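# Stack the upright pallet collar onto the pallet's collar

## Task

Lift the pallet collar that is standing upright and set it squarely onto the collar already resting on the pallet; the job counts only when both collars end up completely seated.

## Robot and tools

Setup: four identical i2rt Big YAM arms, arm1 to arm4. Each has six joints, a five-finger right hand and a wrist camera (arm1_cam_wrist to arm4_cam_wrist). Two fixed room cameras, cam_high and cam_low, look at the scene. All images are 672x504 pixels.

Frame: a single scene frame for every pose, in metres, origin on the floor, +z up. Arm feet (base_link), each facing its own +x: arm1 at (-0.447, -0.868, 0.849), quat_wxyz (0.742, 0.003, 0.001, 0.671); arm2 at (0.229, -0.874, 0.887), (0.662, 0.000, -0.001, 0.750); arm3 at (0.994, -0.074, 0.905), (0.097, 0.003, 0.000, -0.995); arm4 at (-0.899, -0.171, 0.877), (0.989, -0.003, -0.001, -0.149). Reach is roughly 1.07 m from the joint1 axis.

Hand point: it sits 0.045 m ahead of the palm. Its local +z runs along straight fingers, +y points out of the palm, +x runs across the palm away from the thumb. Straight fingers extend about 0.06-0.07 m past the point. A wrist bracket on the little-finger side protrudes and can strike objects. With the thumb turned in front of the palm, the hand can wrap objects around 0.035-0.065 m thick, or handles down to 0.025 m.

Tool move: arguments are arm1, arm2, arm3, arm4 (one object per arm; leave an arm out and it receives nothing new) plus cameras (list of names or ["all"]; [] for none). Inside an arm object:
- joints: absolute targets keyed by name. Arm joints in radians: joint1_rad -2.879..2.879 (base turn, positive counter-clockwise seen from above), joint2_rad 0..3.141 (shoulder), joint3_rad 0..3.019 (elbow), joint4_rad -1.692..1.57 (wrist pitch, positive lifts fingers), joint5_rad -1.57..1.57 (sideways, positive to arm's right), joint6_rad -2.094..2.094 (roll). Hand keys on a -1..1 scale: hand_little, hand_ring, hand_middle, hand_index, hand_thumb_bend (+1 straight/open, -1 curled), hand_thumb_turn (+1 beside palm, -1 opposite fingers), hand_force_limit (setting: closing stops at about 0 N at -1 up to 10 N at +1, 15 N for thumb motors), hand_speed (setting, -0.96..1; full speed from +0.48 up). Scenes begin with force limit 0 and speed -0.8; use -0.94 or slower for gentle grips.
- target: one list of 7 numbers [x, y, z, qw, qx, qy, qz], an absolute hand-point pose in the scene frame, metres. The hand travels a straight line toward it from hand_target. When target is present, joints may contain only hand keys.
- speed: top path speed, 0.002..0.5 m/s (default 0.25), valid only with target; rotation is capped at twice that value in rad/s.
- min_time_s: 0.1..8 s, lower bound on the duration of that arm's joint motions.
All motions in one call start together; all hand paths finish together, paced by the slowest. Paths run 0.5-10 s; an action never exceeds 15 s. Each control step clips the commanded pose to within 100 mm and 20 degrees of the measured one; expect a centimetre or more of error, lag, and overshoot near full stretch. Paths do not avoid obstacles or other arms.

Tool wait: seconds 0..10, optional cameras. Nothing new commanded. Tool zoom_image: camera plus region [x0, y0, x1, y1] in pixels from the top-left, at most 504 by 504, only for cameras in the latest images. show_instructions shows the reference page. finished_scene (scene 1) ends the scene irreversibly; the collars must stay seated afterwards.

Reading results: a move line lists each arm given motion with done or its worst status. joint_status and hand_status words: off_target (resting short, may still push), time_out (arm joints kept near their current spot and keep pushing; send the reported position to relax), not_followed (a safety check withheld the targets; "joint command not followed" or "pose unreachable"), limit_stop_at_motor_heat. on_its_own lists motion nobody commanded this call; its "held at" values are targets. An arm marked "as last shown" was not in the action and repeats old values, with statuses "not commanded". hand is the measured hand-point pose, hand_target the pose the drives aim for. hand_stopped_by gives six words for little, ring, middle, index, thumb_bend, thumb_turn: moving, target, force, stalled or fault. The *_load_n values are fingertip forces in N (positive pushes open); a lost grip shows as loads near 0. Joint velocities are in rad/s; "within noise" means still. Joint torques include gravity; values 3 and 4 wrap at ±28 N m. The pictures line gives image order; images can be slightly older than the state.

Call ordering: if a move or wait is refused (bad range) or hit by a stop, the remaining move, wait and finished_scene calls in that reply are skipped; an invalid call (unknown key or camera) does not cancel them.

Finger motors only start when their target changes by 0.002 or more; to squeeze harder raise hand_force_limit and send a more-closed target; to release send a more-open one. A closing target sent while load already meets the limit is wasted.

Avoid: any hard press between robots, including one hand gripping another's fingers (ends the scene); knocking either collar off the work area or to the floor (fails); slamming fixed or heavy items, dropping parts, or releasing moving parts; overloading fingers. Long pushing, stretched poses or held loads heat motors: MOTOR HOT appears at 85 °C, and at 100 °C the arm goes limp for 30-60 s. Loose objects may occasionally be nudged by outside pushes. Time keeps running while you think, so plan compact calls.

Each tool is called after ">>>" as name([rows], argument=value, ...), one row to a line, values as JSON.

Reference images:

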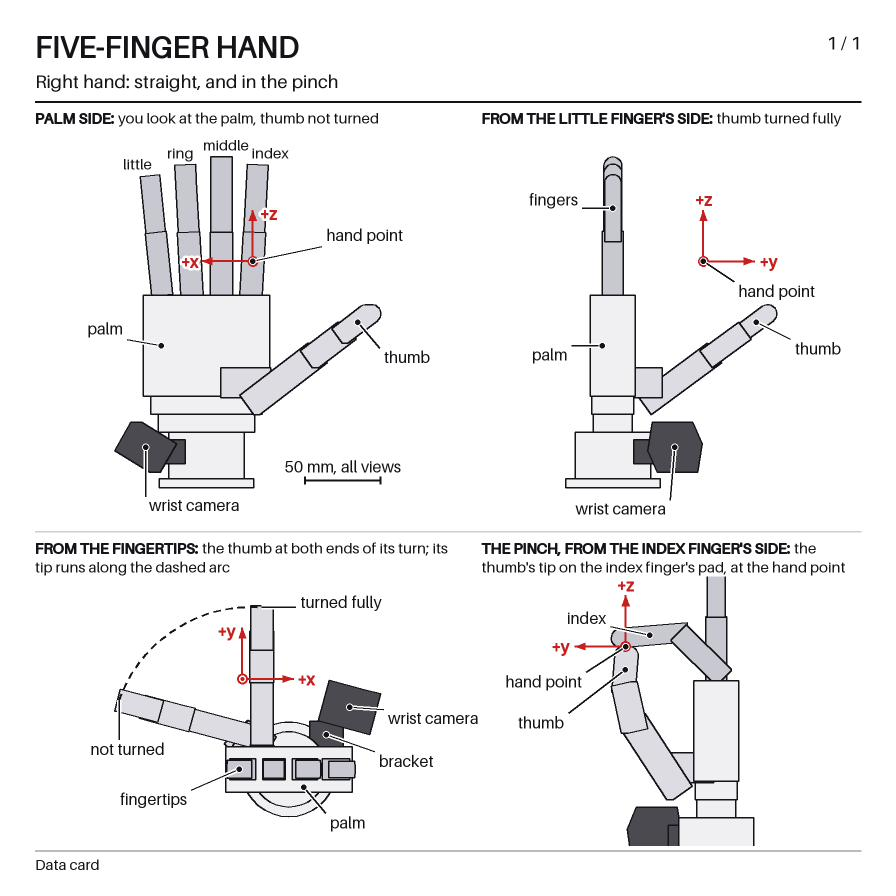

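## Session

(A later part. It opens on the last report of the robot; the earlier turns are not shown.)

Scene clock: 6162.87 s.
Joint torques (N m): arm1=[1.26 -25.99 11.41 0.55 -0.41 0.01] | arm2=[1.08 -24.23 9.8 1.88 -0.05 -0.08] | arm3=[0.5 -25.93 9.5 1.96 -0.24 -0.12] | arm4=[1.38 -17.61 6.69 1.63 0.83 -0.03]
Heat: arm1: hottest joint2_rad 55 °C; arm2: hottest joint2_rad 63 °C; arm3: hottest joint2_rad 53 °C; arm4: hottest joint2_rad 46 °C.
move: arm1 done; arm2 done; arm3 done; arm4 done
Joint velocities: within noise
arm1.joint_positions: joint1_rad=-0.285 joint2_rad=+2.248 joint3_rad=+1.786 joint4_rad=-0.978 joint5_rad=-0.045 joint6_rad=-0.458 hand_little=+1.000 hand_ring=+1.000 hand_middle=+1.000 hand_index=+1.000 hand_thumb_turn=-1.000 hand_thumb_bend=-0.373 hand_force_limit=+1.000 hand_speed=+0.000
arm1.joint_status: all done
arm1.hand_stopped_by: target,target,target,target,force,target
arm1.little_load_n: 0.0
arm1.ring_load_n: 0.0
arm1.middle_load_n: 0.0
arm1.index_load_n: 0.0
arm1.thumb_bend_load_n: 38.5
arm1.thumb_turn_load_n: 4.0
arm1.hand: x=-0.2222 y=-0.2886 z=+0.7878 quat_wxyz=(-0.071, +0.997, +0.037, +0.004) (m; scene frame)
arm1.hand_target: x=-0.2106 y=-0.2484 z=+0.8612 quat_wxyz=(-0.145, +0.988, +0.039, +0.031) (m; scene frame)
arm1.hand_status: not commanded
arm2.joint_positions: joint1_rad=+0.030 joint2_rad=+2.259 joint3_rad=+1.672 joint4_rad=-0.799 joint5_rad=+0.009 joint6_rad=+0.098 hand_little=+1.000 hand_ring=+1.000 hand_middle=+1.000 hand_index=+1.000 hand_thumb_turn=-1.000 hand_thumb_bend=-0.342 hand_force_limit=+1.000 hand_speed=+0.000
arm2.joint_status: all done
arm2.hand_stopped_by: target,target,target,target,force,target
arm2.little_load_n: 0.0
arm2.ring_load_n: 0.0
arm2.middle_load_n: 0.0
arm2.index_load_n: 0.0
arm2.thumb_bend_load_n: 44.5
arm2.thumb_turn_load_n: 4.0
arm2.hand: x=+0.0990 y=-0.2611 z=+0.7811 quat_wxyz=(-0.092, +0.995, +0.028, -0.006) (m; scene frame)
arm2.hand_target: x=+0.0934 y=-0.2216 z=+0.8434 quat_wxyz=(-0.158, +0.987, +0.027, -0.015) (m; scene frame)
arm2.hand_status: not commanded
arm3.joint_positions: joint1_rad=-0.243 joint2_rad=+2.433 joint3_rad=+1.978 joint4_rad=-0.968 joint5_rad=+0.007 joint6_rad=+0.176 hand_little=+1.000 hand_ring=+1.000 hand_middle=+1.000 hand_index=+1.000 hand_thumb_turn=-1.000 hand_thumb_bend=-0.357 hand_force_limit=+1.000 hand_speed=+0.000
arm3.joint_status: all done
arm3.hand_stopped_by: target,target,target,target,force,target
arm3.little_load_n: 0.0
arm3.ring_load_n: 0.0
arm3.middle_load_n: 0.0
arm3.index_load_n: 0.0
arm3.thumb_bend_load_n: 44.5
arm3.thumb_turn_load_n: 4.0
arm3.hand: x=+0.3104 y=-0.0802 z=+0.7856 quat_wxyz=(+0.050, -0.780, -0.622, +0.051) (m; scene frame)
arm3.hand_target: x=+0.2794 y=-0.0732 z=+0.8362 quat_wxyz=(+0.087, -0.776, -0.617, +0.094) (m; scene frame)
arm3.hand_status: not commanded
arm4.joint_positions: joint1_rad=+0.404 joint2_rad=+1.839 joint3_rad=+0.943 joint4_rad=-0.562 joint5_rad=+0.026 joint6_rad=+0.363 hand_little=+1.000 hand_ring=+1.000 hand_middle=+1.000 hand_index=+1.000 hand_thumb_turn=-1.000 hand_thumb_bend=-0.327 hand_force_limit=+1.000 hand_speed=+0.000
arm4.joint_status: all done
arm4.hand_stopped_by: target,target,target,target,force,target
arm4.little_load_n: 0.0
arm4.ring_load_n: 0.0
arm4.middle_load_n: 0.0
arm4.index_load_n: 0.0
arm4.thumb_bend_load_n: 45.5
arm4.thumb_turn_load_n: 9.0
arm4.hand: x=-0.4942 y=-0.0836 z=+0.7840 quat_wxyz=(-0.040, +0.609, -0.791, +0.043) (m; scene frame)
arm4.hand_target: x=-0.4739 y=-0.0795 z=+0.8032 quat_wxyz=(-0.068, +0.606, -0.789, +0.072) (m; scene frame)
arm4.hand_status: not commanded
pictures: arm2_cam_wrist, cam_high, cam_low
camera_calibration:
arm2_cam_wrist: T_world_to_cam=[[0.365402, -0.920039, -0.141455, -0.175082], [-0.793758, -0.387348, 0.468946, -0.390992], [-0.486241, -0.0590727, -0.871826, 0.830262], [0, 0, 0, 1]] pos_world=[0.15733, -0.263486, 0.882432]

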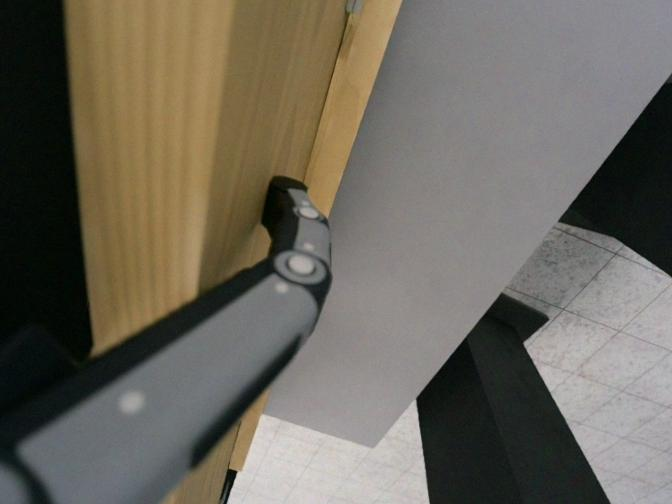

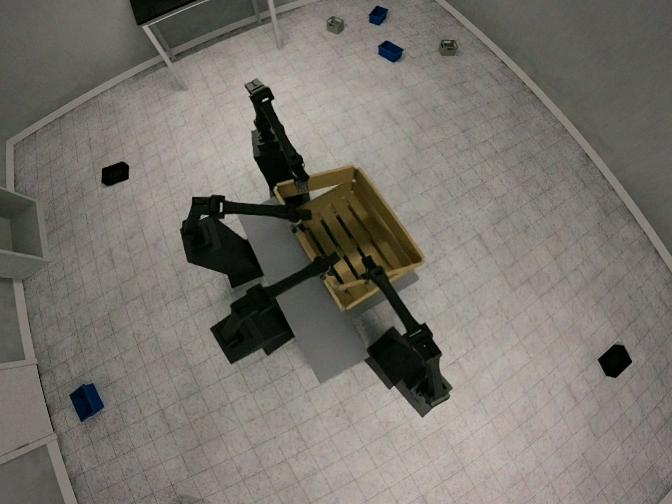

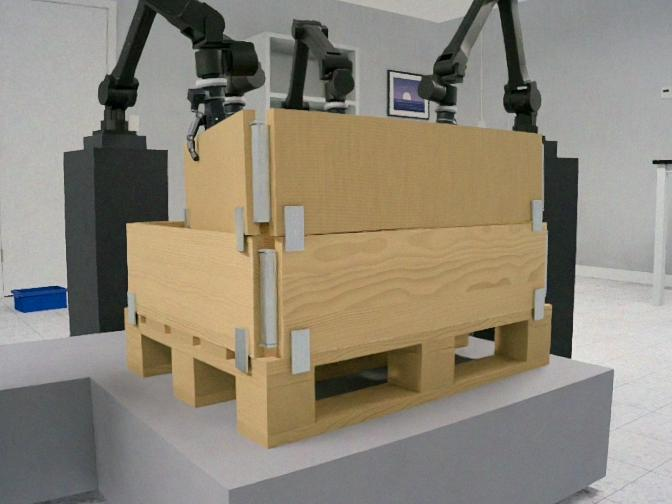

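>>> move(arm1={"joints":{"joint1_rad":-0.273,"joint2_rad":2.173,"joint3_rad":1.944,"joint4_rad":-1.047,"joint5_rad":-0.045,"joint6_rad":-0.446},"min_time_s":5}, arm2={"joints":{"joint1_rad":0.027,"joint2_rad":2.188,"joint3_rad":1.812,"joint4_rad":-0.8725,"joint5_rad":0.005,"joint6_rad":0.095},"min_time_s":5}, arm3={"joints":{"joint1_rad":-0.270,"joint2_rad":2.3515,"joint3_rad":2.022,"joint4_rad":-0.9625,"joint5_rad":-0.028,"joint6_rad":0.152},"min_time_s":5}, arm4={"joints":{"joint1_rad":0.448,"joint2_rad":1.7635,"joint3_rad":0.9675,"joint4_rad":-0.582,"joint5_rad":0.085,"joint6_rad":0.406},"min_time_s":5}, cameras=["cam_high","cam_low","arm2_cam_wrist"])

Scene clock: 6184.40 s.
Joint torques (N m): arm1=[1.85 -26.58 15.24 -0.13 -0.55 0.08] | arm2=[0.79 -24.23 14.04 0.87 -0.23 -0.05] | arm3=[0.5 -26.7 11.88 0.92 -0.37 -0.13] | arm4=[2.02 -19.84 7.99 -0.16 0.75 0.11]
Heat: arm1: hottest joint2_rad 60 °C; arm2: hottest joint2_rad 60 °C; arm3: hottest joint2_rad 54 °C; arm4: hottest joint2_rad 45 °C.
move: arm1 time_out; arm2 time_out; arm3 done; arm4 done
Joint velocities: within noise
arm1.joint_positions: joint1_rad=-0.283 joint2_rad=+2.264 joint3_rad=+1.840 joint4_rad=-1.045 joint5_rad=-0.030 joint6_rad=-0.456 hand_little=+1.000 hand_ring=+1.000 hand_middle=+1.000 hand_index=+1.000 hand_thumb_turn=-1.000 hand_thumb_bend=-0.372 hand_force_limit=+1.000 hand_speed=+0.000
arm1.joint_status: joint3_rad time_out (moved +0.054 of +0.158); the others done
arm1.hand_stopped_by: target,target,target,target,force,target
arm1.little_load_n: 0.0
arm1.ring_load_n: 0.0
arm1.middle_load_n: 0.0
arm1.index_load_n: 0.0
arm1.thumb_bend_load_n: 33.0
arm1.thumb_turn_load_n: 1.5
arm1.on_its_own: joint3_rad reads +1.840 and still pushes toward +1.944 since a time_out
arm1.hand: x=-0.2199 y=-0.2873 z=+0.7973 quat_wxyz=(-0.054, +0.998, +0.037, +0.005) (m; scene frame)
arm1.hand_target: x=-0.2092 y=-0.2343 z=+0.8911 quat_wxyz=(-0.145, +0.988, +0.039, +0.036) (m; scene frame)
arm1.hand_status: not commanded
arm2.joint_positions: joint1_rad=+0.030 joint2_rad=+2.261 joint3_rad=+1.718 joint4_rad=-0.866 joint5_rad=+0.011 joint6_rad=+0.095 hand_little=+1.000 hand_ring=+1.000 hand_middle=+1.000 hand_index=+1.000 hand_thumb_turn=-1.000 hand_thumb_bend=-0.340 hand_force_limit=+1.000 hand_speed=+0.000
arm2.joint_status: joint3_rad time_out (moved +0.046 of +0.140); the others done
arm2.hand_stopped_by: target,target,target,target,force,target
arm2.little_load_n: 0.0
arm2.ring_load_n: 0.0
arm2.middle_load_n: 0.0
arm2.index_load_n: 0.0
arm2.thumb_bend_load_n: 40.0
arm2.thumb_turn_load_n: 3.0
arm2.on_its_own: joint3_rad reads +1.718 and still pushes toward +1.812 since a time_out
arm2.hand: x=+0.0991 y=-0.2579 z=+0.7948 quat_wxyz=(-0.081, +0.996, +0.029, -0.004) (m; scene frame)
arm2.hand_target: x=+0.0917 y=-0.2050 z=+0.8743 quat_wxyz=(-0.160, +0.987, +0.027, -0.016) (m; scene frame)
arm2.hand_status: not commanded
arm3.joint_positions: joint1_rad=-0.257 joint2_rad=+2.423 joint3_rad=+1.978 joint4_rad=-0.975 joint5_rad=-0.023 joint6_rad=+0.160 hand_little=+1.000 hand_ring=+1.000 hand_middle=+1.000 hand_index=+1.000 hand_thumb_turn=-1.000 hand_thumb_bend=-0.345 hand_force_limit=+1.000 hand_speed=+0.000
arm3.joint_status: all done
arm3.hand_stopped_by: target,target,target,target,force,target
arm3.little_load_n: 0.0
arm3.ring_load_n: 0.0
arm3.middle_load_n: 0.5
arm3.index_load_n: 0.0
arm3.thumb_bend_load_n: 43.5
arm3.thumb_turn_load_n: 3.0
arm3.hand: x=+0.3103 y=-0.0755 z=+0.7931 quat_wxyz=(+0.041, -0.778, -0.624, +0.061) (m; scene frame)
arm3.hand_target: x=+0.2739 y=-0.0642 z=+0.8575 quat_wxyz=(+0.083, -0.774, -0.618, +0.109) (m; scene frame)
arm3.hand_status: not commanded
arm4.joint_positions: joint1_rad=+0.426 joint2_rad=+1.836 joint3_rad=+0.943 joint4_rad=-0.565 joint5_rad=+0.065 joint6_rad=+0.379 hand_little=+1.000 hand_ring=+1.000 hand_middle=+1.000 hand_index=+1.000 hand_thumb_turn=-1.000 hand_thumb_bend=-0.327 hand_force_limit=+1.000 hand_speed=+0.000
arm4.joint_status: all done
arm4.hand_stopped_by: target,target,target,target,force,target
arm4.little_load_n: 0.0
arm4.ring_load_n: 0.0
arm4.middle_load_n: 0.0
arm4.index_load_n: 0.0
arm4.thumb_bend_load_n: 44.5
arm4.thumb_turn_load_n: 10.0
arm4.hand: x=-0.4946 y=-0.0815 z=+0.7837 quat_wxyz=(-0.031, +0.610, -0.789, +0.059) (m; scene frame)
arm4.hand_target: x=-0.4712 y=-0.0713 z=+0.8182 quat_wxyz=(-0.062, +0.604, -0.789, +0.086) (m; scene frame)
arm4.hand_status: not commanded
pictures: arm2_cam_wrist, cam_high, cam_low
camera_calibration:
arm2_cam_wrist: T_world_to_cam=[[0.368261, -0.922072, -0.119028, -0.188814], [-0.795782, -0.378813, 0.472473, -0.396598], [-0.480744, -0.079273, -0.87327, 0.837843], [0, 0, 0, 1]] pos_world=[0.156715, -0.257919, 0.896571]

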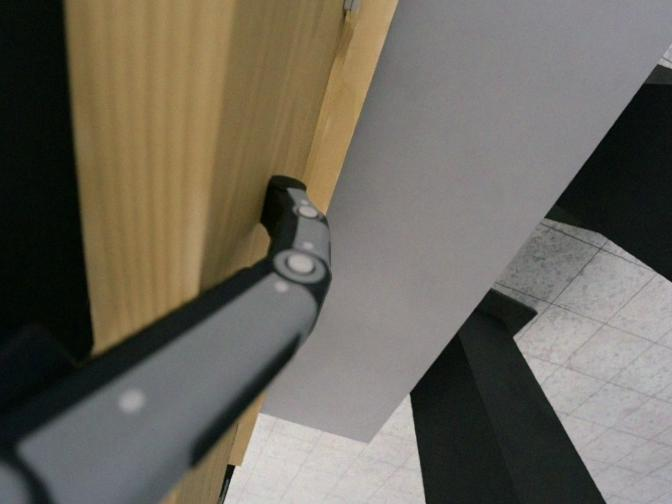

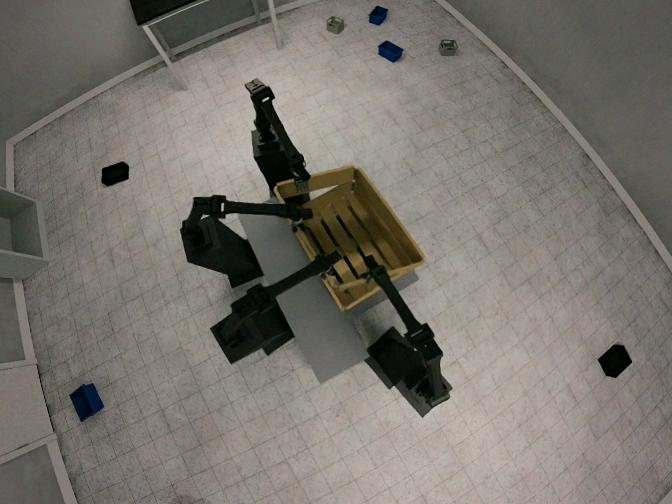

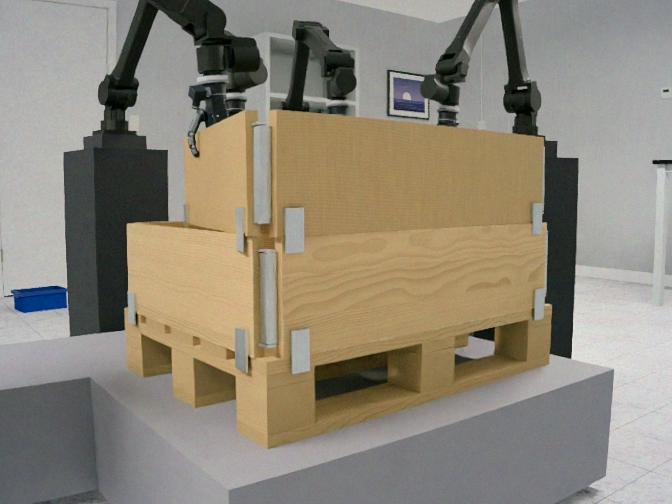

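>>> move(cameras=["arm4_cam_wrist","arm1_cam_wrist","cam_high","cam_low"])

>>> zoom_image(camera="cam_low", region=[120, 180, 320, 280])

>>> zoom_image(camera="cam_high", region=[260, 170, 360, 320])

Scene clock: 6192.77 s.
Joint torques (N m): arm1=[1.9 -26.58 15.24 -0.12 -0.55 0.09] | arm2=[0.97 -24.35 14.08 0.9 -0.24 -0.05] | arm3=[0.62 -26.23 12.01 1.11 -0.38 -0.15] | arm4=[2.02 -19.78 8.02 -0.14 0.75 0.12]
Heat: arm1: hottest joint3_rad 62 °C; arm2: hottest joint2_rad 63 °C; arm3: hottest joint2_rad 54 °C; arm4: hottest joint2_rad 46 °C.
Joint velocities: within noise
arm1.joint_positions: joint1_rad=-0.283 joint2_rad=+2.264 joint3_rad=+1.840 joint4_rad=-1.045 joint5_rad=-0.030 joint6_rad=-0.456 hand_little=+1.000 hand_ring=+1.000 hand_middle=+1.000 hand_index=+1.000 hand_thumb_turn=-1.000 hand_thumb_bend=-0.372 hand_force_limit=+1.000 hand_speed=+0.000
arm1.joint_status: joint3_rad time_out (moved +0.054 of +0.158); the others done
arm1.hand_stopped_by: target,target,target,target,force,target
arm1.little_load_n: 0.0
arm1.ring_load_n: 0.0
arm1.middle_load_n: 0.0
arm1.index_load_n: 0.0
arm1.thumb_bend_load_n: 33.0
arm1.thumb_turn_load_n: 2.0
arm1.on_its_own: joint3_rad reads +1.840 and still pushes toward +1.944 since a time_out
arm1.hand: x=-0.2199 y=-0.2873 z=+0.7973 quat_wxyz=(-0.054, +0.998, +0.037, +0.005) (m; scene frame)
arm1.hand_target: x=-0.2092 y=-0.2343 z=+0.8911 quat_wxyz=(-0.145, +0.988, +0.039, +0.036) (m; scene frame)
arm1.hand_status: not commanded
arm2.joint_positions: joint1_rad=+0.030 joint2_rad=+2.261 joint3_rad=+1.718 joint4_rad=-0.866 joint5_rad=+0.011 joint6_rad=+0.095 hand_little=+1.000 hand_ring=+1.000 hand_middle=+1.000 hand_index=+1.000 hand_thumb_turn=-1.000 hand_thumb_bend=-0.340 hand_force_limit=+1.000 hand_speed=+0.000
arm2.joint_status: joint3_rad time_out (moved +0.046 of +0.140); the others done
arm2.hand_stopped_by: target,target,target,target,force,target
arm2.little_load_n: 0.0
arm2.ring_load_n: 0.0
arm2.middle_load_n: 0.0
arm2.index_load_n: 0.0
arm2.thumb_bend_load_n: 39.5
arm2.thumb_turn_load_n: 3.0
arm2.on_its_own: joint3_rad reads +1.718 and still pushes toward +1.812 since a time_out
arm2.hand: x=+0.0991 y=-0.2579 z=+0.7948 quat_wxyz=(-0.081, +0.996, +0.029, -0.004) (m; scene frame)
arm2.hand_target: x=+0.0917 y=-0.2050 z=+0.8743 quat_wxyz=(-0.160, +0.987, +0.027, -0.016) (m; scene frame)
arm2.hand_status: not commanded
arm3.joint_positions: joint1_rad=-0.257 joint2_rad=+2.423 joint3_rad=+1.978 joint4_rad=-0.975 joint5_rad=-0.023 joint6_rad=+0.160 hand_little=+1.000 hand_ring=+1.000 hand_middle=+1.000 hand_index=+1.000 hand_thumb_turn=-1.000 hand_thumb_bend=-0.345 hand_force_limit=+1.000 hand_speed=+0.000
arm3.joint_status: all done
arm3.hand_stopped_by: target,target,target,target,force,target
arm3.little_load_n: 0.0
arm3.ring_load_n: 0.0
arm3.middle_load_n: -0.5
arm3.index_load_n: 0.0
arm3.thumb_bend_load_n: 43.5
arm3.thumb_turn_load_n: 3.0
arm3.hand: x=+0.3103 y=-0.0755 z=+0.7931 quat_wxyz=(+0.041, -0.778, -0.624, +0.061) (m; scene frame)
arm3.hand_target: x=+0.2739 y=-0.0642 z=+0.8575 quat_wxyz=(+0.083, -0.774, -0.618, +0.109) (m; scene frame)
arm3.hand_status: not commanded
arm4.joint_positions: joint1_rad=+0.426 joint2_rad=+1.836 joint3_rad=+0.943 joint4_rad=-0.565 joint5_rad=+0.065 joint6_rad=+0.379 hand_little=+1.000 hand_ring=+1.000 hand_middle=+1.000 hand_index=+1.000 hand_thumb_turn=-1.000 hand_thumb_bend=-0.327 hand_force_limit=+1.000 hand_speed=+0.000
arm4.joint_status: all done
arm4.hand_stopped_by: target,target,target,target,force,target
arm4.little_load_n: 0.0
arm4.ring_load_n: 0.0
arm4.middle_load_n: 0.0
arm4.index_load_n: 0.0
arm4.thumb_bend_load_n: 44.5
arm4.thumb_turn_load_n: 10.0
arm4.hand: x=-0.4946 y=-0.0815 z=+0.7837 quat_wxyz=(-0.031, +0.610, -0.789, +0.059) (m; scene frame)
arm4.hand_target: x=-0.4712 y=-0.0713 z=+0.8182 quat_wxyz=(-0.062, +0.604, -0.789, +0.086) (m; scene frame)
arm4.hand_status: not commanded
pictures: arm1_cam_wrist, arm4_cam_wrist, cam_high, cam_low
camera_calibration:
arm1_cam_wrist: T_world_to_cam=[[0.351131, -0.925753, -0.140313, -0.0753554], [-0.781779, -0.372334, 0.500188, -0.684666], [-0.515295, -0.0659374, -0.854473, 0.668768], [0, 0, 0, 1]] pos_world=[-0.164186, -0.280588, 0.903333]
arm4_cam_wrist: T_world_to_cam=[[-0.992053, -0.0275319, -0.122768, -0.401171], [-0.0814365, 0.884307, 0.459749, -0.330779], [0.0959073, 0.466093, -0.879522, 0.895155], [0, 0, 0, 1]] pos_world=[-0.510772, -0.135761, 0.890133]

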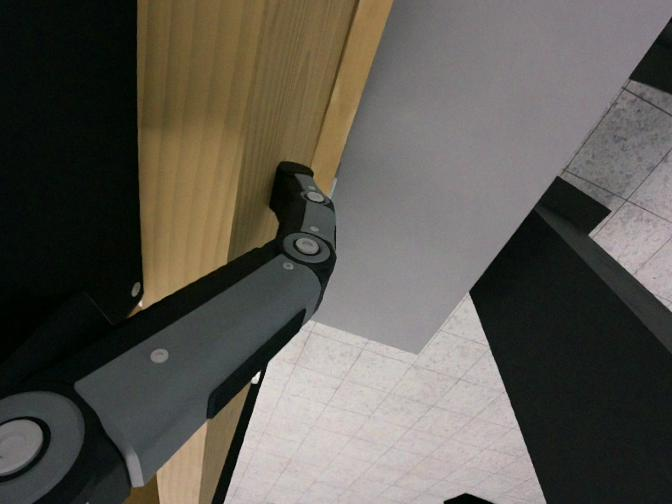

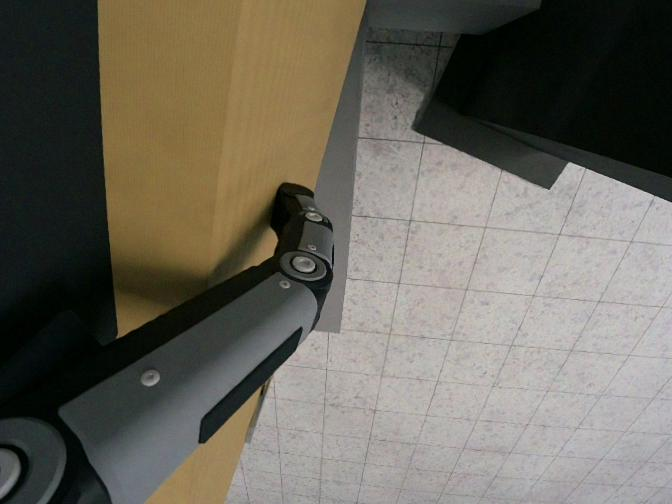

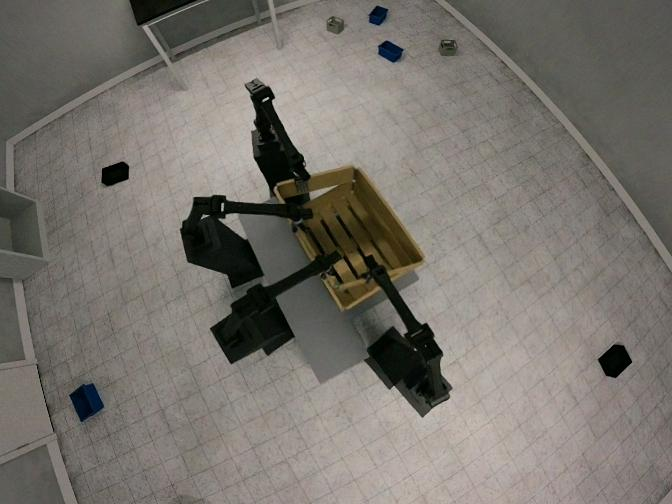

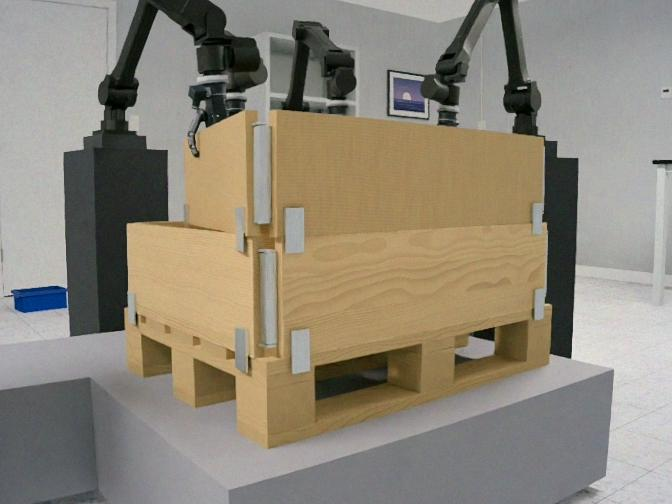

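Scaled by 2.520 from the camera's 672x504 image, which has a finer 960x720 frame.

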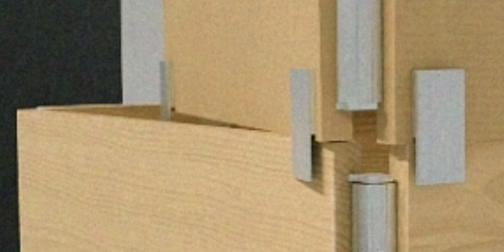

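Scaled by 3.360 from the camera's 672x504 image, which has a finer 960x720 frame.

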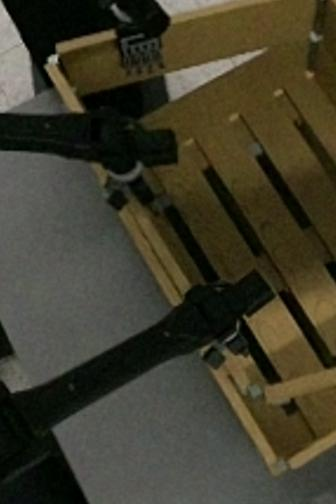

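>>> move(arm1={"joints":{"joint1_rad":-0.273,"joint2_rad":2.152,"joint3_rad":1.985,"joint4_rad":-1.065,"joint5_rad":-0.040,"joint6_rad":-0.446},"min_time_s":5}, arm2={"joints":{"joint1_rad":0.027,"joint2_rad":2.168,"joint3_rad":1.850,"joint4_rad":-0.895,"joint5_rad":0.005,"joint6_rad":0.095},"min_time_s":5}, arm3={"joints":{"joint1_rad":-0.274,"joint2_rad":2.338,"joint3_rad":2.035,"joint4_rad":-0.962,"joint5_rad":-0.035,"joint6_rad":0.148},"min_time_s":5}, arm4={"joints":{"joint1_rad":0.448,"joint2_rad":1.778,"joint3_rad":0.975,"joint4_rad":-0.582,"joint5_rad":0.080,"joint6_rad":0.406},"min_time_s":5}, cameras=["cam_high","cam_low","arm4_cam_wrist"])

>>> zoom_image(camera="cam_low", region=[120, 180, 320, 280])

Scene clock: 6231.90 s.
Joint torques (N m): arm1=[1.61 -28.34 15.98 0.12 -0.51 0.07] | arm2=[1.03 -25.76 15.51 1.18 -0.26 -0.07] | arm3=[0.15 -27.11 13.05 1.2 -0.3 -0.18] | arm4=[1.61 -18.14 8.66 0.1 0.45 0.08]
Heat: arm1: hottest joint3_rad 76 °C; arm2: hottest joint2_rad 69 °C; arm3: hottest joint2_rad 55 °C; arm4: hottest joint2_rad 47 °C.
move: arm1 time_out; arm2 time_out; arm3 done; arm4 done
Joint velocities: within noise
arm1.joint_positions: joint1_rad=-0.281 joint2_rad=+2.266 joint3_rad=+1.860 joint4_rad=-1.070 joint5_rad=-0.026 joint6_rad=-0.455 hand_little=+1.000 hand_ring=+1.000 hand_middle=+1.000 hand_index=+1.000 hand_thumb_turn=-1.000 hand_thumb_bend=-0.372 hand_force_limit=+1.000 hand_speed=+0.000
arm1.joint_status: joint3_rad time_out (moved +0.021 of +0.145); the others done
arm1.hand_stopped_by: target,target,target,target,force,target
arm1.little_load_n: 0.0
arm1.ring_load_n: 0.0
arm1.middle_load_n: -0.5
arm1.index_load_n: 0.0
arm1.thumb_bend_load_n: 32.5
arm1.thumb_turn_load_n: 1.5
arm1.on_its_own: joint3_rad reads +1.860 and still pushes toward +1.973 since a time_out
arm1.hand: x=-0.2198 y=-0.2856 z=+0.8035 quat_wxyz=(-0.051, +0.998, +0.037, +0.005) (m; scene frame)
arm1.hand_target: x=-0.2059 y=-0.2283 z=+0.9158 quat_wxyz=(-0.159, +0.986, +0.038, +0.044) (m; scene frame)
arm1.hand_status: not commanded
arm2.joint_positions: joint1_rad=+0.030 joint2_rad=+2.261 joint3_rad=+1.738 joint4_rad=-0.895 joint5_rad=+0.012 joint6_rad=+0.095 hand_little=+1.000 hand_ring=+1.000 hand_middle=+1.000 hand_index=+1.000 hand_thumb_turn=-1.000 hand_thumb_bend=-0.340 hand_force_limit=+1.000 hand_speed=+0.000
arm2.joint_status: joint3_rad time_out (moved +0.020 of +0.132); the others done
arm2.hand_stopped_by: target,target,target,target,force,target
arm2.little_load_n: 0.0
arm2.ring_load_n: 0.0
arm2.middle_load_n: 0.0
arm2.index_load_n: -0.5
arm2.thumb_bend_load_n: 38.5
arm2.thumb_turn_load_n: 2.5
arm2.on_its_own: joint3_rad reads +1.738 and still pushes toward +1.850 since a time_out
arm2.hand: x=+0.0989 y=-0.2566 z=+0.8016 quat_wxyz=(-0.076, +0.997, +0.029, -0.003) (m; scene frame)
arm2.hand_target: x=+0.0899 y=-0.1935 z=+0.9021 quat_wxyz=(-0.177, +0.984, +0.027, -0.019) (m; scene frame)
arm2.hand_status: not commanded
arm3.joint_positions: joint1_rad=-0.261 joint2_rad=+2.417 joint3_rad=+1.978 joint4_rad=-0.979 joint5_rad=-0.033 joint6_rad=+0.155 hand_little=+1.000 hand_ring=+1.000 hand_middle=+1.000 hand_index=+1.000 hand_thumb_turn=-1.000 hand_thumb_bend=-0.345 hand_force_limit=+1.000 hand_speed=+0.000
arm3.joint_status: all done
arm3.hand_stopped_by: target,target,target,target,force,target
arm3.little_load_n: 0.0
arm3.ring_load_n: 0.0
arm3.middle_load_n: 0.0
arm3.index_load_n: 0.0
arm3.thumb_bend_load_n: 44.5
arm3.thumb_turn_load_n: 3.5
arm3.hand: x=+0.3101 y=-0.0743 z=+0.7976 quat_wxyz=(+0.038, -0.778, -0.624, +0.065) (m; scene frame)
arm3.hand_target: x=+0.2666 y=-0.0620 z=+0.8724 quat_wxyz=(+0.090, -0.772, -0.617, +0.121) (m; scene frame)
arm3.hand_status: not commanded
arm4.joint_positions: joint1_rad=+0.430 joint2_rad=+1.830 joint3_rad=+0.943 joint4_rad=-0.571 joint5_rad=+0.069 joint6_rad=+0.382 hand_little=+1.000 hand_ring=+1.000 hand_middle=+1.000 hand_index=+1.000 hand_thumb_turn=-1.000 hand_thumb_bend=-0.327 hand_force_limit=+1.000 hand_speed=+0.000
arm4.joint_status: all done
arm4.hand_stopped_by: target,target,target,target,force,target
arm4.little_load_n: 0.0
arm4.ring_load_n: 0.0
arm4.middle_load_n: 0.0
arm4.index_load_n: 0.0
arm4.thumb_bend_load_n: 43.5
arm4.thumb_turn_load_n: 9.5
arm4.hand: x=-0.4951 y=-0.0803 z=+0.7857 quat_wxyz=(-0.030, +0.611, -0.789, +0.061) (m; scene frame)
arm4.hand_target: x=-0.4700 y=-0.0702 z=+0.8146 quat_wxyz=(-0.061, +0.605, -0.790, +0.083) (m; scene frame)
arm4.hand_status: not commanded
pictures: arm4_cam_wrist, cam_high, cam_low
camera_calibration:
arm4_cam_wrist: T_world_to_cam=[[-0.991997, -0.0287058, -0.122959, -0.401309], [-0.0822389, 0.885824, 0.456676, -0.330724], [0.0958107, 0.463133, -0.881095, 0.897352], [0, 0, 0, 1]] pos_world=[-0.511271, -0.13415, 0.892341]

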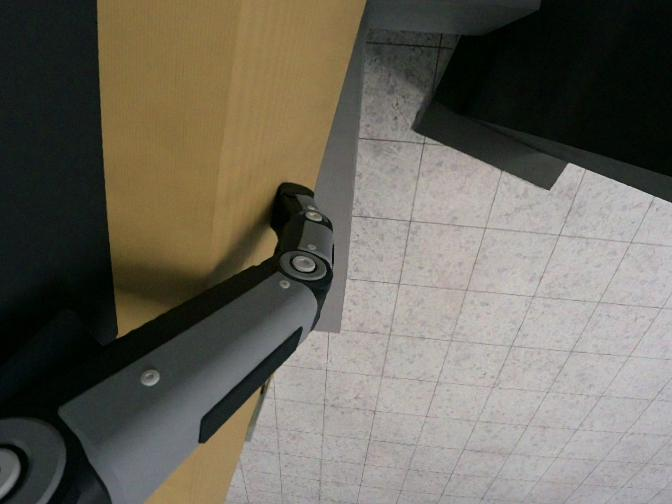

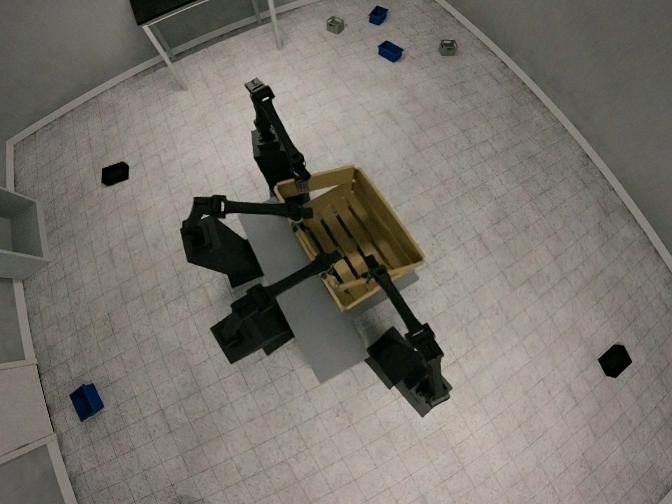

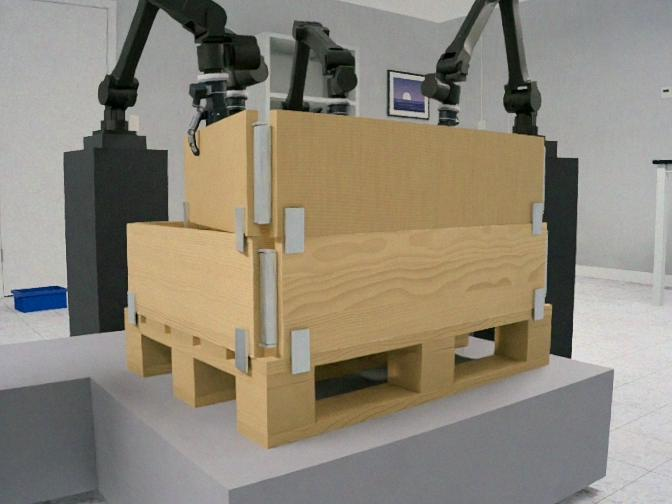

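Scaled by 2.520 from the camera's 672x504 image, which has a finer 960x720 frame.

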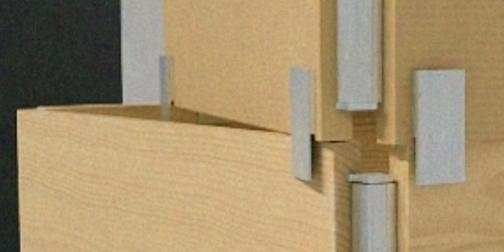

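>>> move(arm1={"joints":{"joint1_rad":-0.285,"joint2_rad":2.205,"joint3_rad":1.79,"joint4_rad":-0.940,"joint5_rad":-0.055,"joint6_rad":-0.458},"min_time_s":3}, arm2={"joints":{"joint1_rad":0.030,"joint2_rad":2.225,"joint3_rad":1.675,"joint4_rad":-0.755,"joint5_rad":0.009,"joint6_rad":0.098},"min_time_s":3}, arm3={"joints":{"joint1_rad":-0.243,"joint2_rad":2.40,"joint3_rad":1.975,"joint4_rad":-0.930,"joint5_rad":0.015,"joint6_rad":0.179},"min_time_s":3}, arm4={"joints":{"joint1_rad":0.404,"joint2_rad":1.825,"joint3_rad":0.945,"joint4_rad":-0.530,"joint5_rad":0.035,"joint6_rad":0.362},"min_time_s":3})

Scene clock: 6248.37 s.
Joint torques (N m): arm1=[0.56 -22.59 7.53 1.09 -0.62 -0.04] | arm2=[1.2 -21.42 5.97 3.28 -0.03 -0.03] | arm3=[1.96 -22.89 8.35 1.66 0.38 0.03] | arm4=[-0.44 -15.27 6.19 1.87 -0.1 -0.24]
Heat: arm1: hottest joint3_rad 77 °C; arm2: hottest joint2_rad 71 °C; arm3: hottest joint2_rad 56 °C; arm4: hottest joint2_rad 46 °C.
move: arm1 done; arm2 done; arm3 done; arm4 done
Joint velocities: within noise
arm1.joint_positions: joint1_rad=-0.281 joint2_rad=+2.248 joint3_rad=+1.784 joint4_rad=-0.971 joint5_rad=-0.038 joint6_rad=-0.456 hand_little=+1.000 hand_ring=+1.000 hand_middle=+1.000 hand_index=+1.000 hand_thumb_turn=-1.000 hand_thumb_bend=-0.362 hand_force_limit=+1.000 hand_speed=+0.000
arm1.joint_status: all done
arm1.hand_stopped_by: target,target,target,target,force,target
arm1.little_load_n: 0.0
arm1.ring_load_n: 0.0
arm1.middle_load_n: 0.0
arm1.index_load_n: 0.0
arm1.thumb_bend_load_n: 38.5
arm1.thumb_turn_load_n: 5.5
arm1.hand: x=-0.2230 y=-0.2873 z=+0.7870 quat_wxyz=(-0.072, +0.997, +0.038, +0.008) (m; scene frame)
arm1.hand_target: x=-0.2165 y=-0.2696 z=+0.8149 quat_wxyz=(-0.111, +0.993, +0.039, +0.017) (m; scene frame)
arm1.hand_status: not commanded
arm2.joint_positions: joint1_rad=+0.030 joint2_rad=+2.262 joint3_rad=+1.681 joint4_rad=-0.807 joint5_rad=+0.010 joint6_rad=+0.095 hand_little=+1.000 hand_ring=+1.000 hand_middle=+1.000 hand_index=+1.000 hand_thumb_turn=-1.000 hand_thumb_bend=-0.332 hand_force_limit=+1.000 hand_speed=+0.000
arm2.joint_status: all done
arm2.hand_stopped_by: target,target,target,target,force,target
arm2.little_load_n: 0.0
arm2.ring_load_n: 0.0
arm2.middle_load_n: 0.0
arm2.index_load_n: 0.0
arm2.thumb_bend_load_n: 44.0
arm2.thumb_turn_load_n: 4.0
arm2.hand: x=+0.0991 y=-0.2593 z=+0.7824 quat_wxyz=(-0.092, +0.995, +0.029, -0.006) (m; scene frame)
arm2.hand_target: x=+0.0958 y=-0.2398 z=+0.8035 quat_wxyz=(-0.133, +0.991, +0.027, -0.011) (m; scene frame)
arm2.hand_status: not commanded
arm3.joint_positions: joint1_rad=-0.248 joint2_rad=+2.426 joint3_rad=+1.970 joint4_rad=-0.957 joint5_rad=+0.004 joint6_rad=+0.170 hand_little=+1.000 hand_ring=+1.000 hand_middle=+1.000 hand_index=+1.000 hand_thumb_turn=-1.000 hand_thumb_bend=-0.342 hand_force_limit=+1.000 hand_speed=+0.000
arm3.joint_status: all done
arm3.hand_stopped_by: target,target,target,target,force,target
arm3.little_load_n: 0.0
arm3.ring_load_n: 0.0
arm3.middle_load_n: 0.0
arm3.index_load_n: 0.0
arm3.thumb_bend_load_n: 44.5
arm3.thumb_turn_load_n: 4.5
arm3.hand: x=+0.3095 y=-0.0766 z=+0.7873 quat_wxyz=(+0.052, -0.779, -0.622, +0.055) (m; scene frame)
arm3.hand_target: x=+0.2933 y=-0.0780 z=+0.8058 quat_wxyz=(+0.075, -0.779, -0.618, +0.074) (m; scene frame)
arm3.hand_status: not commanded
arm4.joint_positions: joint1_rad=+0.416 joint2_rad=+1.842 joint3_rad=+0.943 joint4_rad=-0.558 joint5_rad=+0.039 joint6_rad=+0.370 hand_little=+1.000 hand_ring=+1.000 hand_middle=+1.000 hand_index=+1.000 hand_thumb_turn=-1.000 hand_thumb_bend=-0.327 hand_force_limit=+1.000 hand_speed=+0.000
arm4.joint_status: all done
arm4.hand_stopped_by: target,target,target,target,force,target
arm4.little_load_n: 0.0
arm4.ring_load_n: 0.0
arm4.middle_load_n: 0.0
arm4.index_load_n: 0.0
arm4.thumb_bend_load_n: 44.5
arm4.thumb_turn_load_n: 4.5
arm4.hand: x=-0.4943 y=-0.0806 z=+0.7822 quat_wxyz=(-0.038, +0.611, -0.789, +0.049) (m; scene frame)
arm4.hand_target: x=-0.4812 y=-0.0839 z=+0.7892 quat_wxyz=(-0.058, +0.608, -0.790, +0.060) (m; scene frame)
arm4.hand_status: not commanded
pictures: none

>>> move(arm1={"joints":{"joint1_rad":-0.292,"joint2_rad":2.1745,"joint3_rad":2.0335,"joint4_rad":-1.0985,"joint5_rad":-0.035,"joint6_rad":-0.4645},"min_time_s":5}, arm2={"joints":{"joint1_rad":-0.001,"joint2_rad":2.1715,"joint3_rad":1.8745,"joint4_rad":-0.9115,"joint5_rad":-0.0015,"joint6_rad":0.0705},"min_time_s":5}, arm3={"joints":{"joint1_rad":-0.2875,"joint2_rad":2.2995,"joint3_rad":1.938,"joint4_rad":-0.9365,"joint5_rad":-0.0535,"joint6_rad":0.0985},"min_time_s":5}, arm4={"joints":{"joint1_rad":0.4715,"joint2_rad":1.7815,"joint3_rad":1.040,"joint4_rad":-0.628,"joint5_rad":0.099,"joint6_rad":0.3835},"min_time_s":5}, cameras=["cam_high","cam_low"])

>>> zoom_image(camera="cam_low", region=[120, 180, 320, 280])

Scene clock: 6351.57 s.
Joint torques (N m): arm1=[0.21 -27.75 16.06 0.46 -0.58 -0.03] | arm2=[0.32 -25.52 15.62 1.68 -0.41 -0.14] | arm3=[-0.26 -27.11 8.54 0.91 -0.34 -0.44] | arm4=[2.43 -18.67 11.15 0.16 0.43 -0.09]
Heat: arm1: hottest joint2_rad 64 °C; arm2: hottest joint2_rad 68 °C; arm3: hottest joint2_rad 58 °C; arm4: hottest joint2_rad 45 °C.
move: arm1 time_out; arm2 time_out; arm3 done; arm4 done
Joint velocities: within noise
arm1.joint_positions: joint1_rad=-0.284 joint2_rad=+2.278 joint3_rad=+1.905 joint4_rad=-1.114 joint5_rad=-0.019 joint6_rad=-0.462 hand_little=+1.000 hand_ring=+1.000 hand_middle=+1.000 hand_index=+1.000 hand_thumb_turn=-1.000 hand_thumb_bend=-0.362 hand_force_limit=+1.000 hand_speed=+0.000
arm1.joint_status: joint3_rad time_out (moved +0.121 of +0.250); the others done
arm1.hand_stopped_by: target,target,target,target,force,target
arm1.little_load_n: 0.0
arm1.ring_load_n: 0.0
arm1.middle_load_n: 0.0
arm1.index_load_n: 0.0
arm1.thumb_bend_load_n: 27.5
arm1.thumb_turn_load_n: 2.5
arm1.on_its_own: joint3_rad reads +1.905 and still pushes toward +2.017 since a time_out
arm1.hand: x=-0.2145 y=-0.2829 z=+0.8119 quat_wxyz=(-0.044, +0.998, +0.039, +0.006) (m; scene frame)
arm1.hand_target: x=-0.1898 y=-0.2298 z=+0.9176 quat_wxyz=(-0.152, +0.987, +0.038, +0.047) (m; scene frame)
arm1.hand_status: not commanded
arm2.joint_positions: joint1_rad=+0.013 joint2_rad=+2.261 joint3_rad=+1.758 joint4_rad=-0.925 joint5_rad=+0.009 joint6_rad=+0.080 hand_little=+1.000 hand_ring=+1.000 hand_middle=+1.000 hand_index=+1.000 hand_thumb_turn=-1.000 hand_thumb_bend=-0.332 hand_force_limit=+1.000 hand_speed=+0.000
arm2.joint_status: joint3_rad time_out (moved +0.077 of +0.193); the others done
arm2.hand_stopped_by: target,target,target,target,force,target
arm2.little_load_n: 0.0
arm2.ring_load_n: 0.0
arm2.middle_load_n: 0.0
arm2.index_load_n: 0.0
arm2.thumb_bend_load_n: 36.5
arm2.thumb_turn_load_n: 2.5
arm2.on_its_own: joint3_rad reads +1.758 and still pushes toward +1.871 since a time_out
arm2.hand: x=+0.1101 y=-0.2535 z=+0.8088 quat_wxyz=(-0.072, +0.997, +0.028, -0.002) (m; scene frame)
arm2.hand_target: x=+0.1089 y=-0.1874 z=+0.9073 quat_wxyz=(-0.178, +0.984, +0.026, -0.017) (m; scene frame)
arm2.hand_status: not commanded
arm3.joint_positions: joint1_rad=-0.270 joint2_rad=+2.387 joint3_rad=+1.931 joint4_rad=-0.945 joint5_rad=-0.051 joint6_rad=+0.132 hand_little=+1.000 hand_ring=+1.000 hand_middle=+1.000 hand_index=+1.000 hand_thumb_turn=-1.000 hand_thumb_bend=-0.331 hand_force_limit=+1.000 hand_speed=+0.000
arm3.joint_status: all done
arm3.hand_stopped_by: target,target,target,target,force,target
arm3.little_load_n: 0.0
arm3.ring_load_n: 0.0
arm3.middle_load_n: 0.0
arm3.index_load_n: 0.0
arm3.thumb_bend_load_n: 44.5
arm3.thumb_turn_load_n: 4.0
arm3.hand: x=+0.3152 y=-0.0708 z=+0.8022 quat_wxyz=(+0.039, -0.772, -0.630, +0.077) (m; scene frame)
arm3.hand_target: x=+0.2939 y=-0.0554 z=+0.8624 quat_wxyz=(+0.075, -0.762, -0.633, +0.113) (m; scene frame)
arm3.hand_status: not commanded
arm4.joint_positions: joint1_rad=+0.443 joint2_rad=+1.836 joint3_rad=+0.979 joint4_rad=-0.620 joint5_rad=+0.088 joint6_rad=+0.376 hand_little=+1.000 hand_ring=+1.000 hand_middle=+1.000 hand_index=+1.000 hand_thumb_turn=-1.000 hand_thumb_bend=-0.327 hand_force_limit=+1.000 hand_speed=+0.000
arm4.joint_status: all done
arm4.hand_stopped_by: target,target,target,target,force,target
arm4.little_load_n: 0.0
arm4.ring_load_n: 0.0
arm4.middle_load_n: 0.5
arm4.index_load_n: 0.0
arm4.thumb_bend_load_n: 36.5
arm4.thumb_turn_load_n: 7.0
arm4.hand: x=-0.4907 y=-0.0787 z=+0.7915 quat_wxyz=(-0.017, +0.618, -0.784, +0.064) (m; scene frame)
arm4.hand_target: x=-0.4511 y=-0.0609 z=+0.8303 quat_wxyz=(-0.063, +0.621, -0.775, +0.094) (m; scene frame)
arm4.hand_status: not commanded
pictures: cam_high, cam_low

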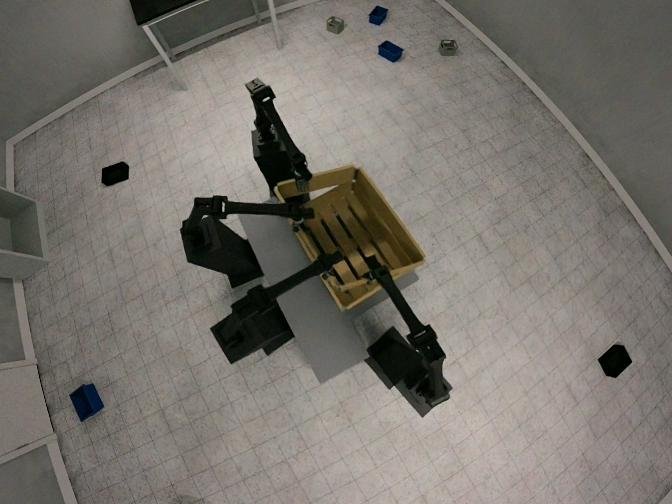

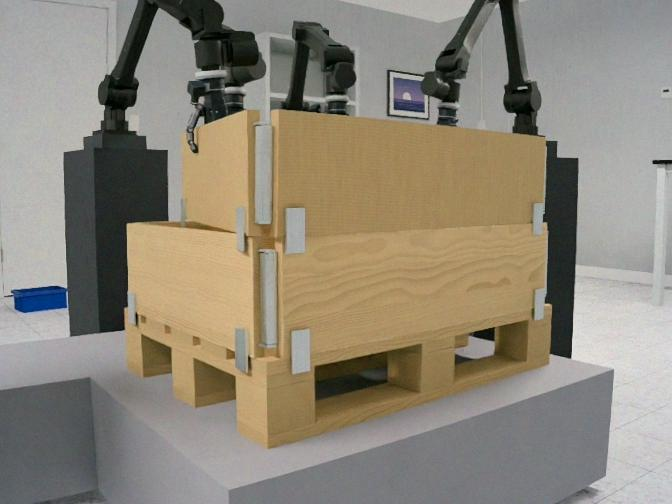

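Scaled by 2.520 from the camera's 672x504 image, which has a finer 960x720 frame.

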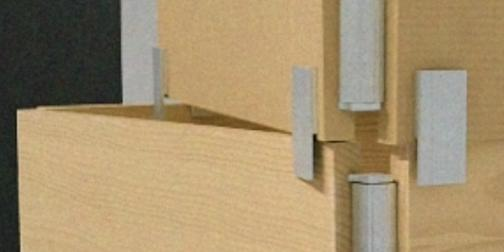

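>>> move(arm1={"joints":{"joint1_rad":-0.308,"joint2_rad":2.205,"joint3_rad":2.15,"joint4_rad":-1.195,"joint5_rad":-0.016,"joint6_rad":-0.478},"min_time_s":5}, arm2={"joints":{"joint1_rad":-0.032,"joint2_rad":2.165,"joint3_rad":1.958,"joint4_rad":-1.005,"joint5_rad":-0.008,"joint6_rad":0.041},"min_time_s":5}, arm3={"joints":{"joint1_rad":-0.315,"joint2_rad":2.25,"joint3_rad":1.896,"joint4_rad":-0.941,"joint5_rad":-0.109,"joint6_rad":0.035},"min_time_s":5}, arm4={"joints":{"joint1_rad":0.509,"joint2_rad":1.773,"joint3_rad":1.097,"joint4_rad":-0.673,"joint5_rad":0.147,"joint6_rad":0.377},"min_time_s":5}, cameras=["cam_high","cam_low"])

>>> zoom_image(camera="cam_low", region=[120, 180, 320, 280])

Scene clock: 6368.00 s.
Joint torques (N m): arm1=[0.09 -28.16 16.28 0.5 -0.46 -0.05] | arm2=[0.15 -26.46 15.9 1.99 -0.47 -0.14] | arm3=[0.15 -26.87 9.03 0.79 -0.49 -0.49] | arm4=[2.43 -19.25 12.27 0.34 0.57 -0.14]
Heat: arm1: hottest joint3_rad 69 °C; arm2: hottest joint2_rad 69 °C; arm3: hottest joint2_rad 57 °C; arm4: hottest joint2_rad 46 °C.
move: arm1 time_out; arm2 time_out; arm3 time_out; arm4 done
Joint velocities: within noise
arm1.joint_positions: joint1_rad=-0.300 joint2_rad=+2.307 joint3_rad=+2.024 joint4_rad=-1.213 joint5_rad=-0.003 joint6_rad=-0.474 hand_little=+1.000 hand_ring=+1.000 hand_middle=+1.000 hand_index=+1.000 hand_thumb_turn=-1.000 hand_thumb_bend=-0.362 hand_force_limit=+1.000 hand_speed=+0.000
arm1.joint_status: joint3_rad time_out (moved +0.119 of +0.245); the others done
arm1.hand_stopped_by: target,target,target,target,force,target
arm1.little_load_n: 0.0
arm1.ring_load_n: 0.0
arm1.middle_load_n: 0.0
arm1.index_load_n: 0.0
arm1.thumb_bend_load_n: 35.0
arm1.thumb_turn_load_n: 4.0
arm1.on_its_own: joint3_rad reads +2.024 and still pushes toward +2.136 since a time_out
arm1.hand: x=-0.1958 y=-0.2738 z=+0.8358 quat_wxyz=(-0.036, +0.999, +0.037, +0.012) (m; scene frame)
arm1.hand_target: x=-0.1713 y=-0.2270 z=+0.9425 quat_wxyz=(-0.143, +0.987, +0.035, +0.056) (m; scene frame)
arm1.hand_status: not commanded
arm2.joint_positions: joint1_rad=-0.018 joint2_rad=+2.261 joint3_rad=+1.832 joint4_rad=-1.028 joint5_rad=+0.004 joint6_rad=+0.050 hand_little=+1.000 hand_ring=+1.000 hand_middle=+1.000 hand_index=+1.000 hand_thumb_turn=-1.000 hand_thumb_bend=-0.332 hand_force_limit=+1.000 hand_speed=+0.000
arm2.joint_status: joint3_rad time_out (moved +0.073 of +0.200); the others done
arm2.hand_stopped_by: target,target,target,target,force,target
arm2.little_load_n: 0.0
arm2.ring_load_n: 0.0
arm2.middle_load_n: 0.0
arm2.index_load_n: 0.0
arm2.thumb_bend_load_n: 40.5
arm2.thumb_turn_load_n: 2.0
arm2.on_its_own: joint3_rad reads +1.832 and still pushes toward +1.944 since a time_out
arm2.hand: x=+0.1294 y=-0.2466 z=+0.8347 quat_wxyz=(-0.057, +0.998, +0.028, -0.001) (m; scene frame)
arm2.hand_target: x=+0.1306 y=-0.1826 z=+0.9381 quat_wxyz=(-0.171, +0.985, +0.026, -0.015) (m; scene frame)
arm2.hand_status: not commanded
arm3.joint_positions: joint1_rad=-0.296 joint2_rad=+2.339 joint3_rad=+1.884 joint4_rad=-0.945 joint5_rad=-0.103 joint6_rad=+0.072 hand_little=+1.000 hand_ring=+1.000 hand_middle=+1.000 hand_index=+1.000 hand_thumb_turn=-1.000 hand_thumb_bend=-0.324 hand_force_limit=+1.000 hand_speed=+0.000
arm3.joint_status: joint6_rad time_out (moved -0.059 of -0.097); the others done
arm3.hand_stopped_by: target,target,target,target,force,target
arm3.little_load_n: 0.0
arm3.ring_load_n: 0.0
arm3.middle_load_n: 0.0
arm3.index_load_n: 0.0
arm3.thumb_bend_load_n: 44.0
arm3.thumb_turn_load_n: 4.5
arm3.on_its_own: joint6_rad reads +0.072 and still pushes toward +0.035 since a time_out
arm3.hand: x=+0.3274 y=-0.0609 z=+0.8195 quat_wxyz=(+0.024, -0.759, -0.643, +0.094) (m; scene frame)
arm3.hand_target: x=+0.3065 y=-0.0446 z=+0.8821 quat_wxyz=(+0.063, -0.747, -0.649, +0.130) (m; scene frame)
arm3.hand_status: not commanded
arm4.joint_positions: joint1_rad=+0.480 joint2_rad=+1.831 joint3_rad=+1.026 joint4_rad=-0.668 joint5_rad=+0.134 joint6_rad=+0.375 hand_little=+1.000 hand_ring=+1.000 hand_middle=+1.000 hand_index=+1.000 hand_thumb_turn=-1.000 hand_thumb_bend=-0.327 hand_force_limit=+1.000 hand_speed=+0.000
arm4.joint_status: all done
arm4.hand_stopped_by: target,target,target,target,force,target
arm4.little_load_n: 0.0
arm4.ring_load_n: 0.0
arm4.middle_load_n: 0.0
arm4.index_load_n: 0.0
arm4.thumb_bend_load_n: 39.0
arm4.thumb_turn_load_n: 8.0
arm4.hand: x=-0.4789 y=-0.0696 z=+0.8044 quat_wxyz=(-0.009, +0.631, -0.771, +0.085) (m; scene frame)
arm4.hand_target: x=-0.4351 y=-0.0501 z=+0.8493 quat_wxyz=(-0.062, +0.634, -0.762, +0.119) (m; scene frame)
arm4.hand_status: not commanded
pictures: cam_high, cam_low

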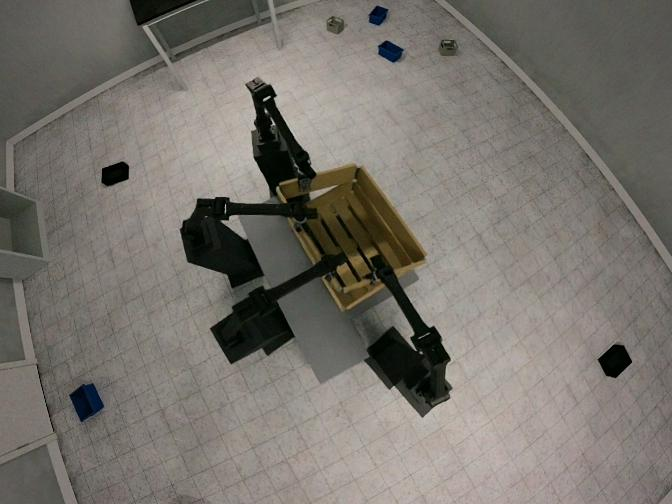

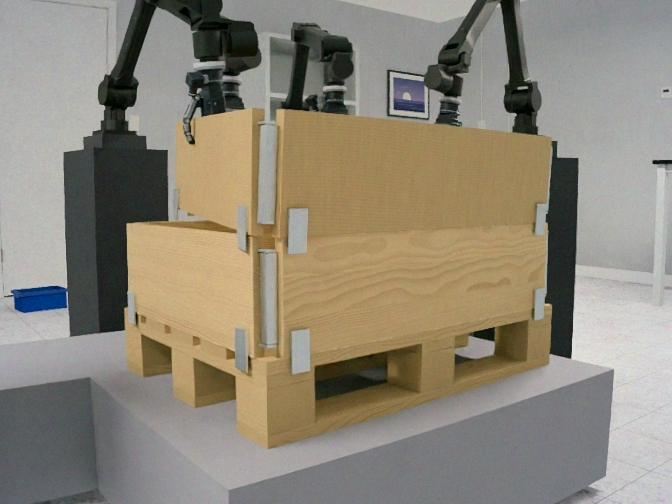

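Scaled by 2.520 from the camera's 672x504 image, which has a finer 960x720 frame.

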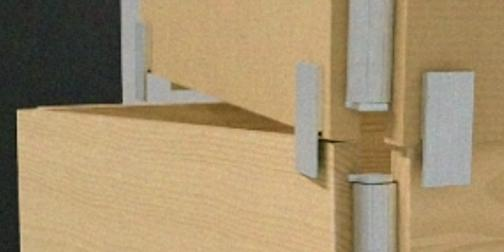

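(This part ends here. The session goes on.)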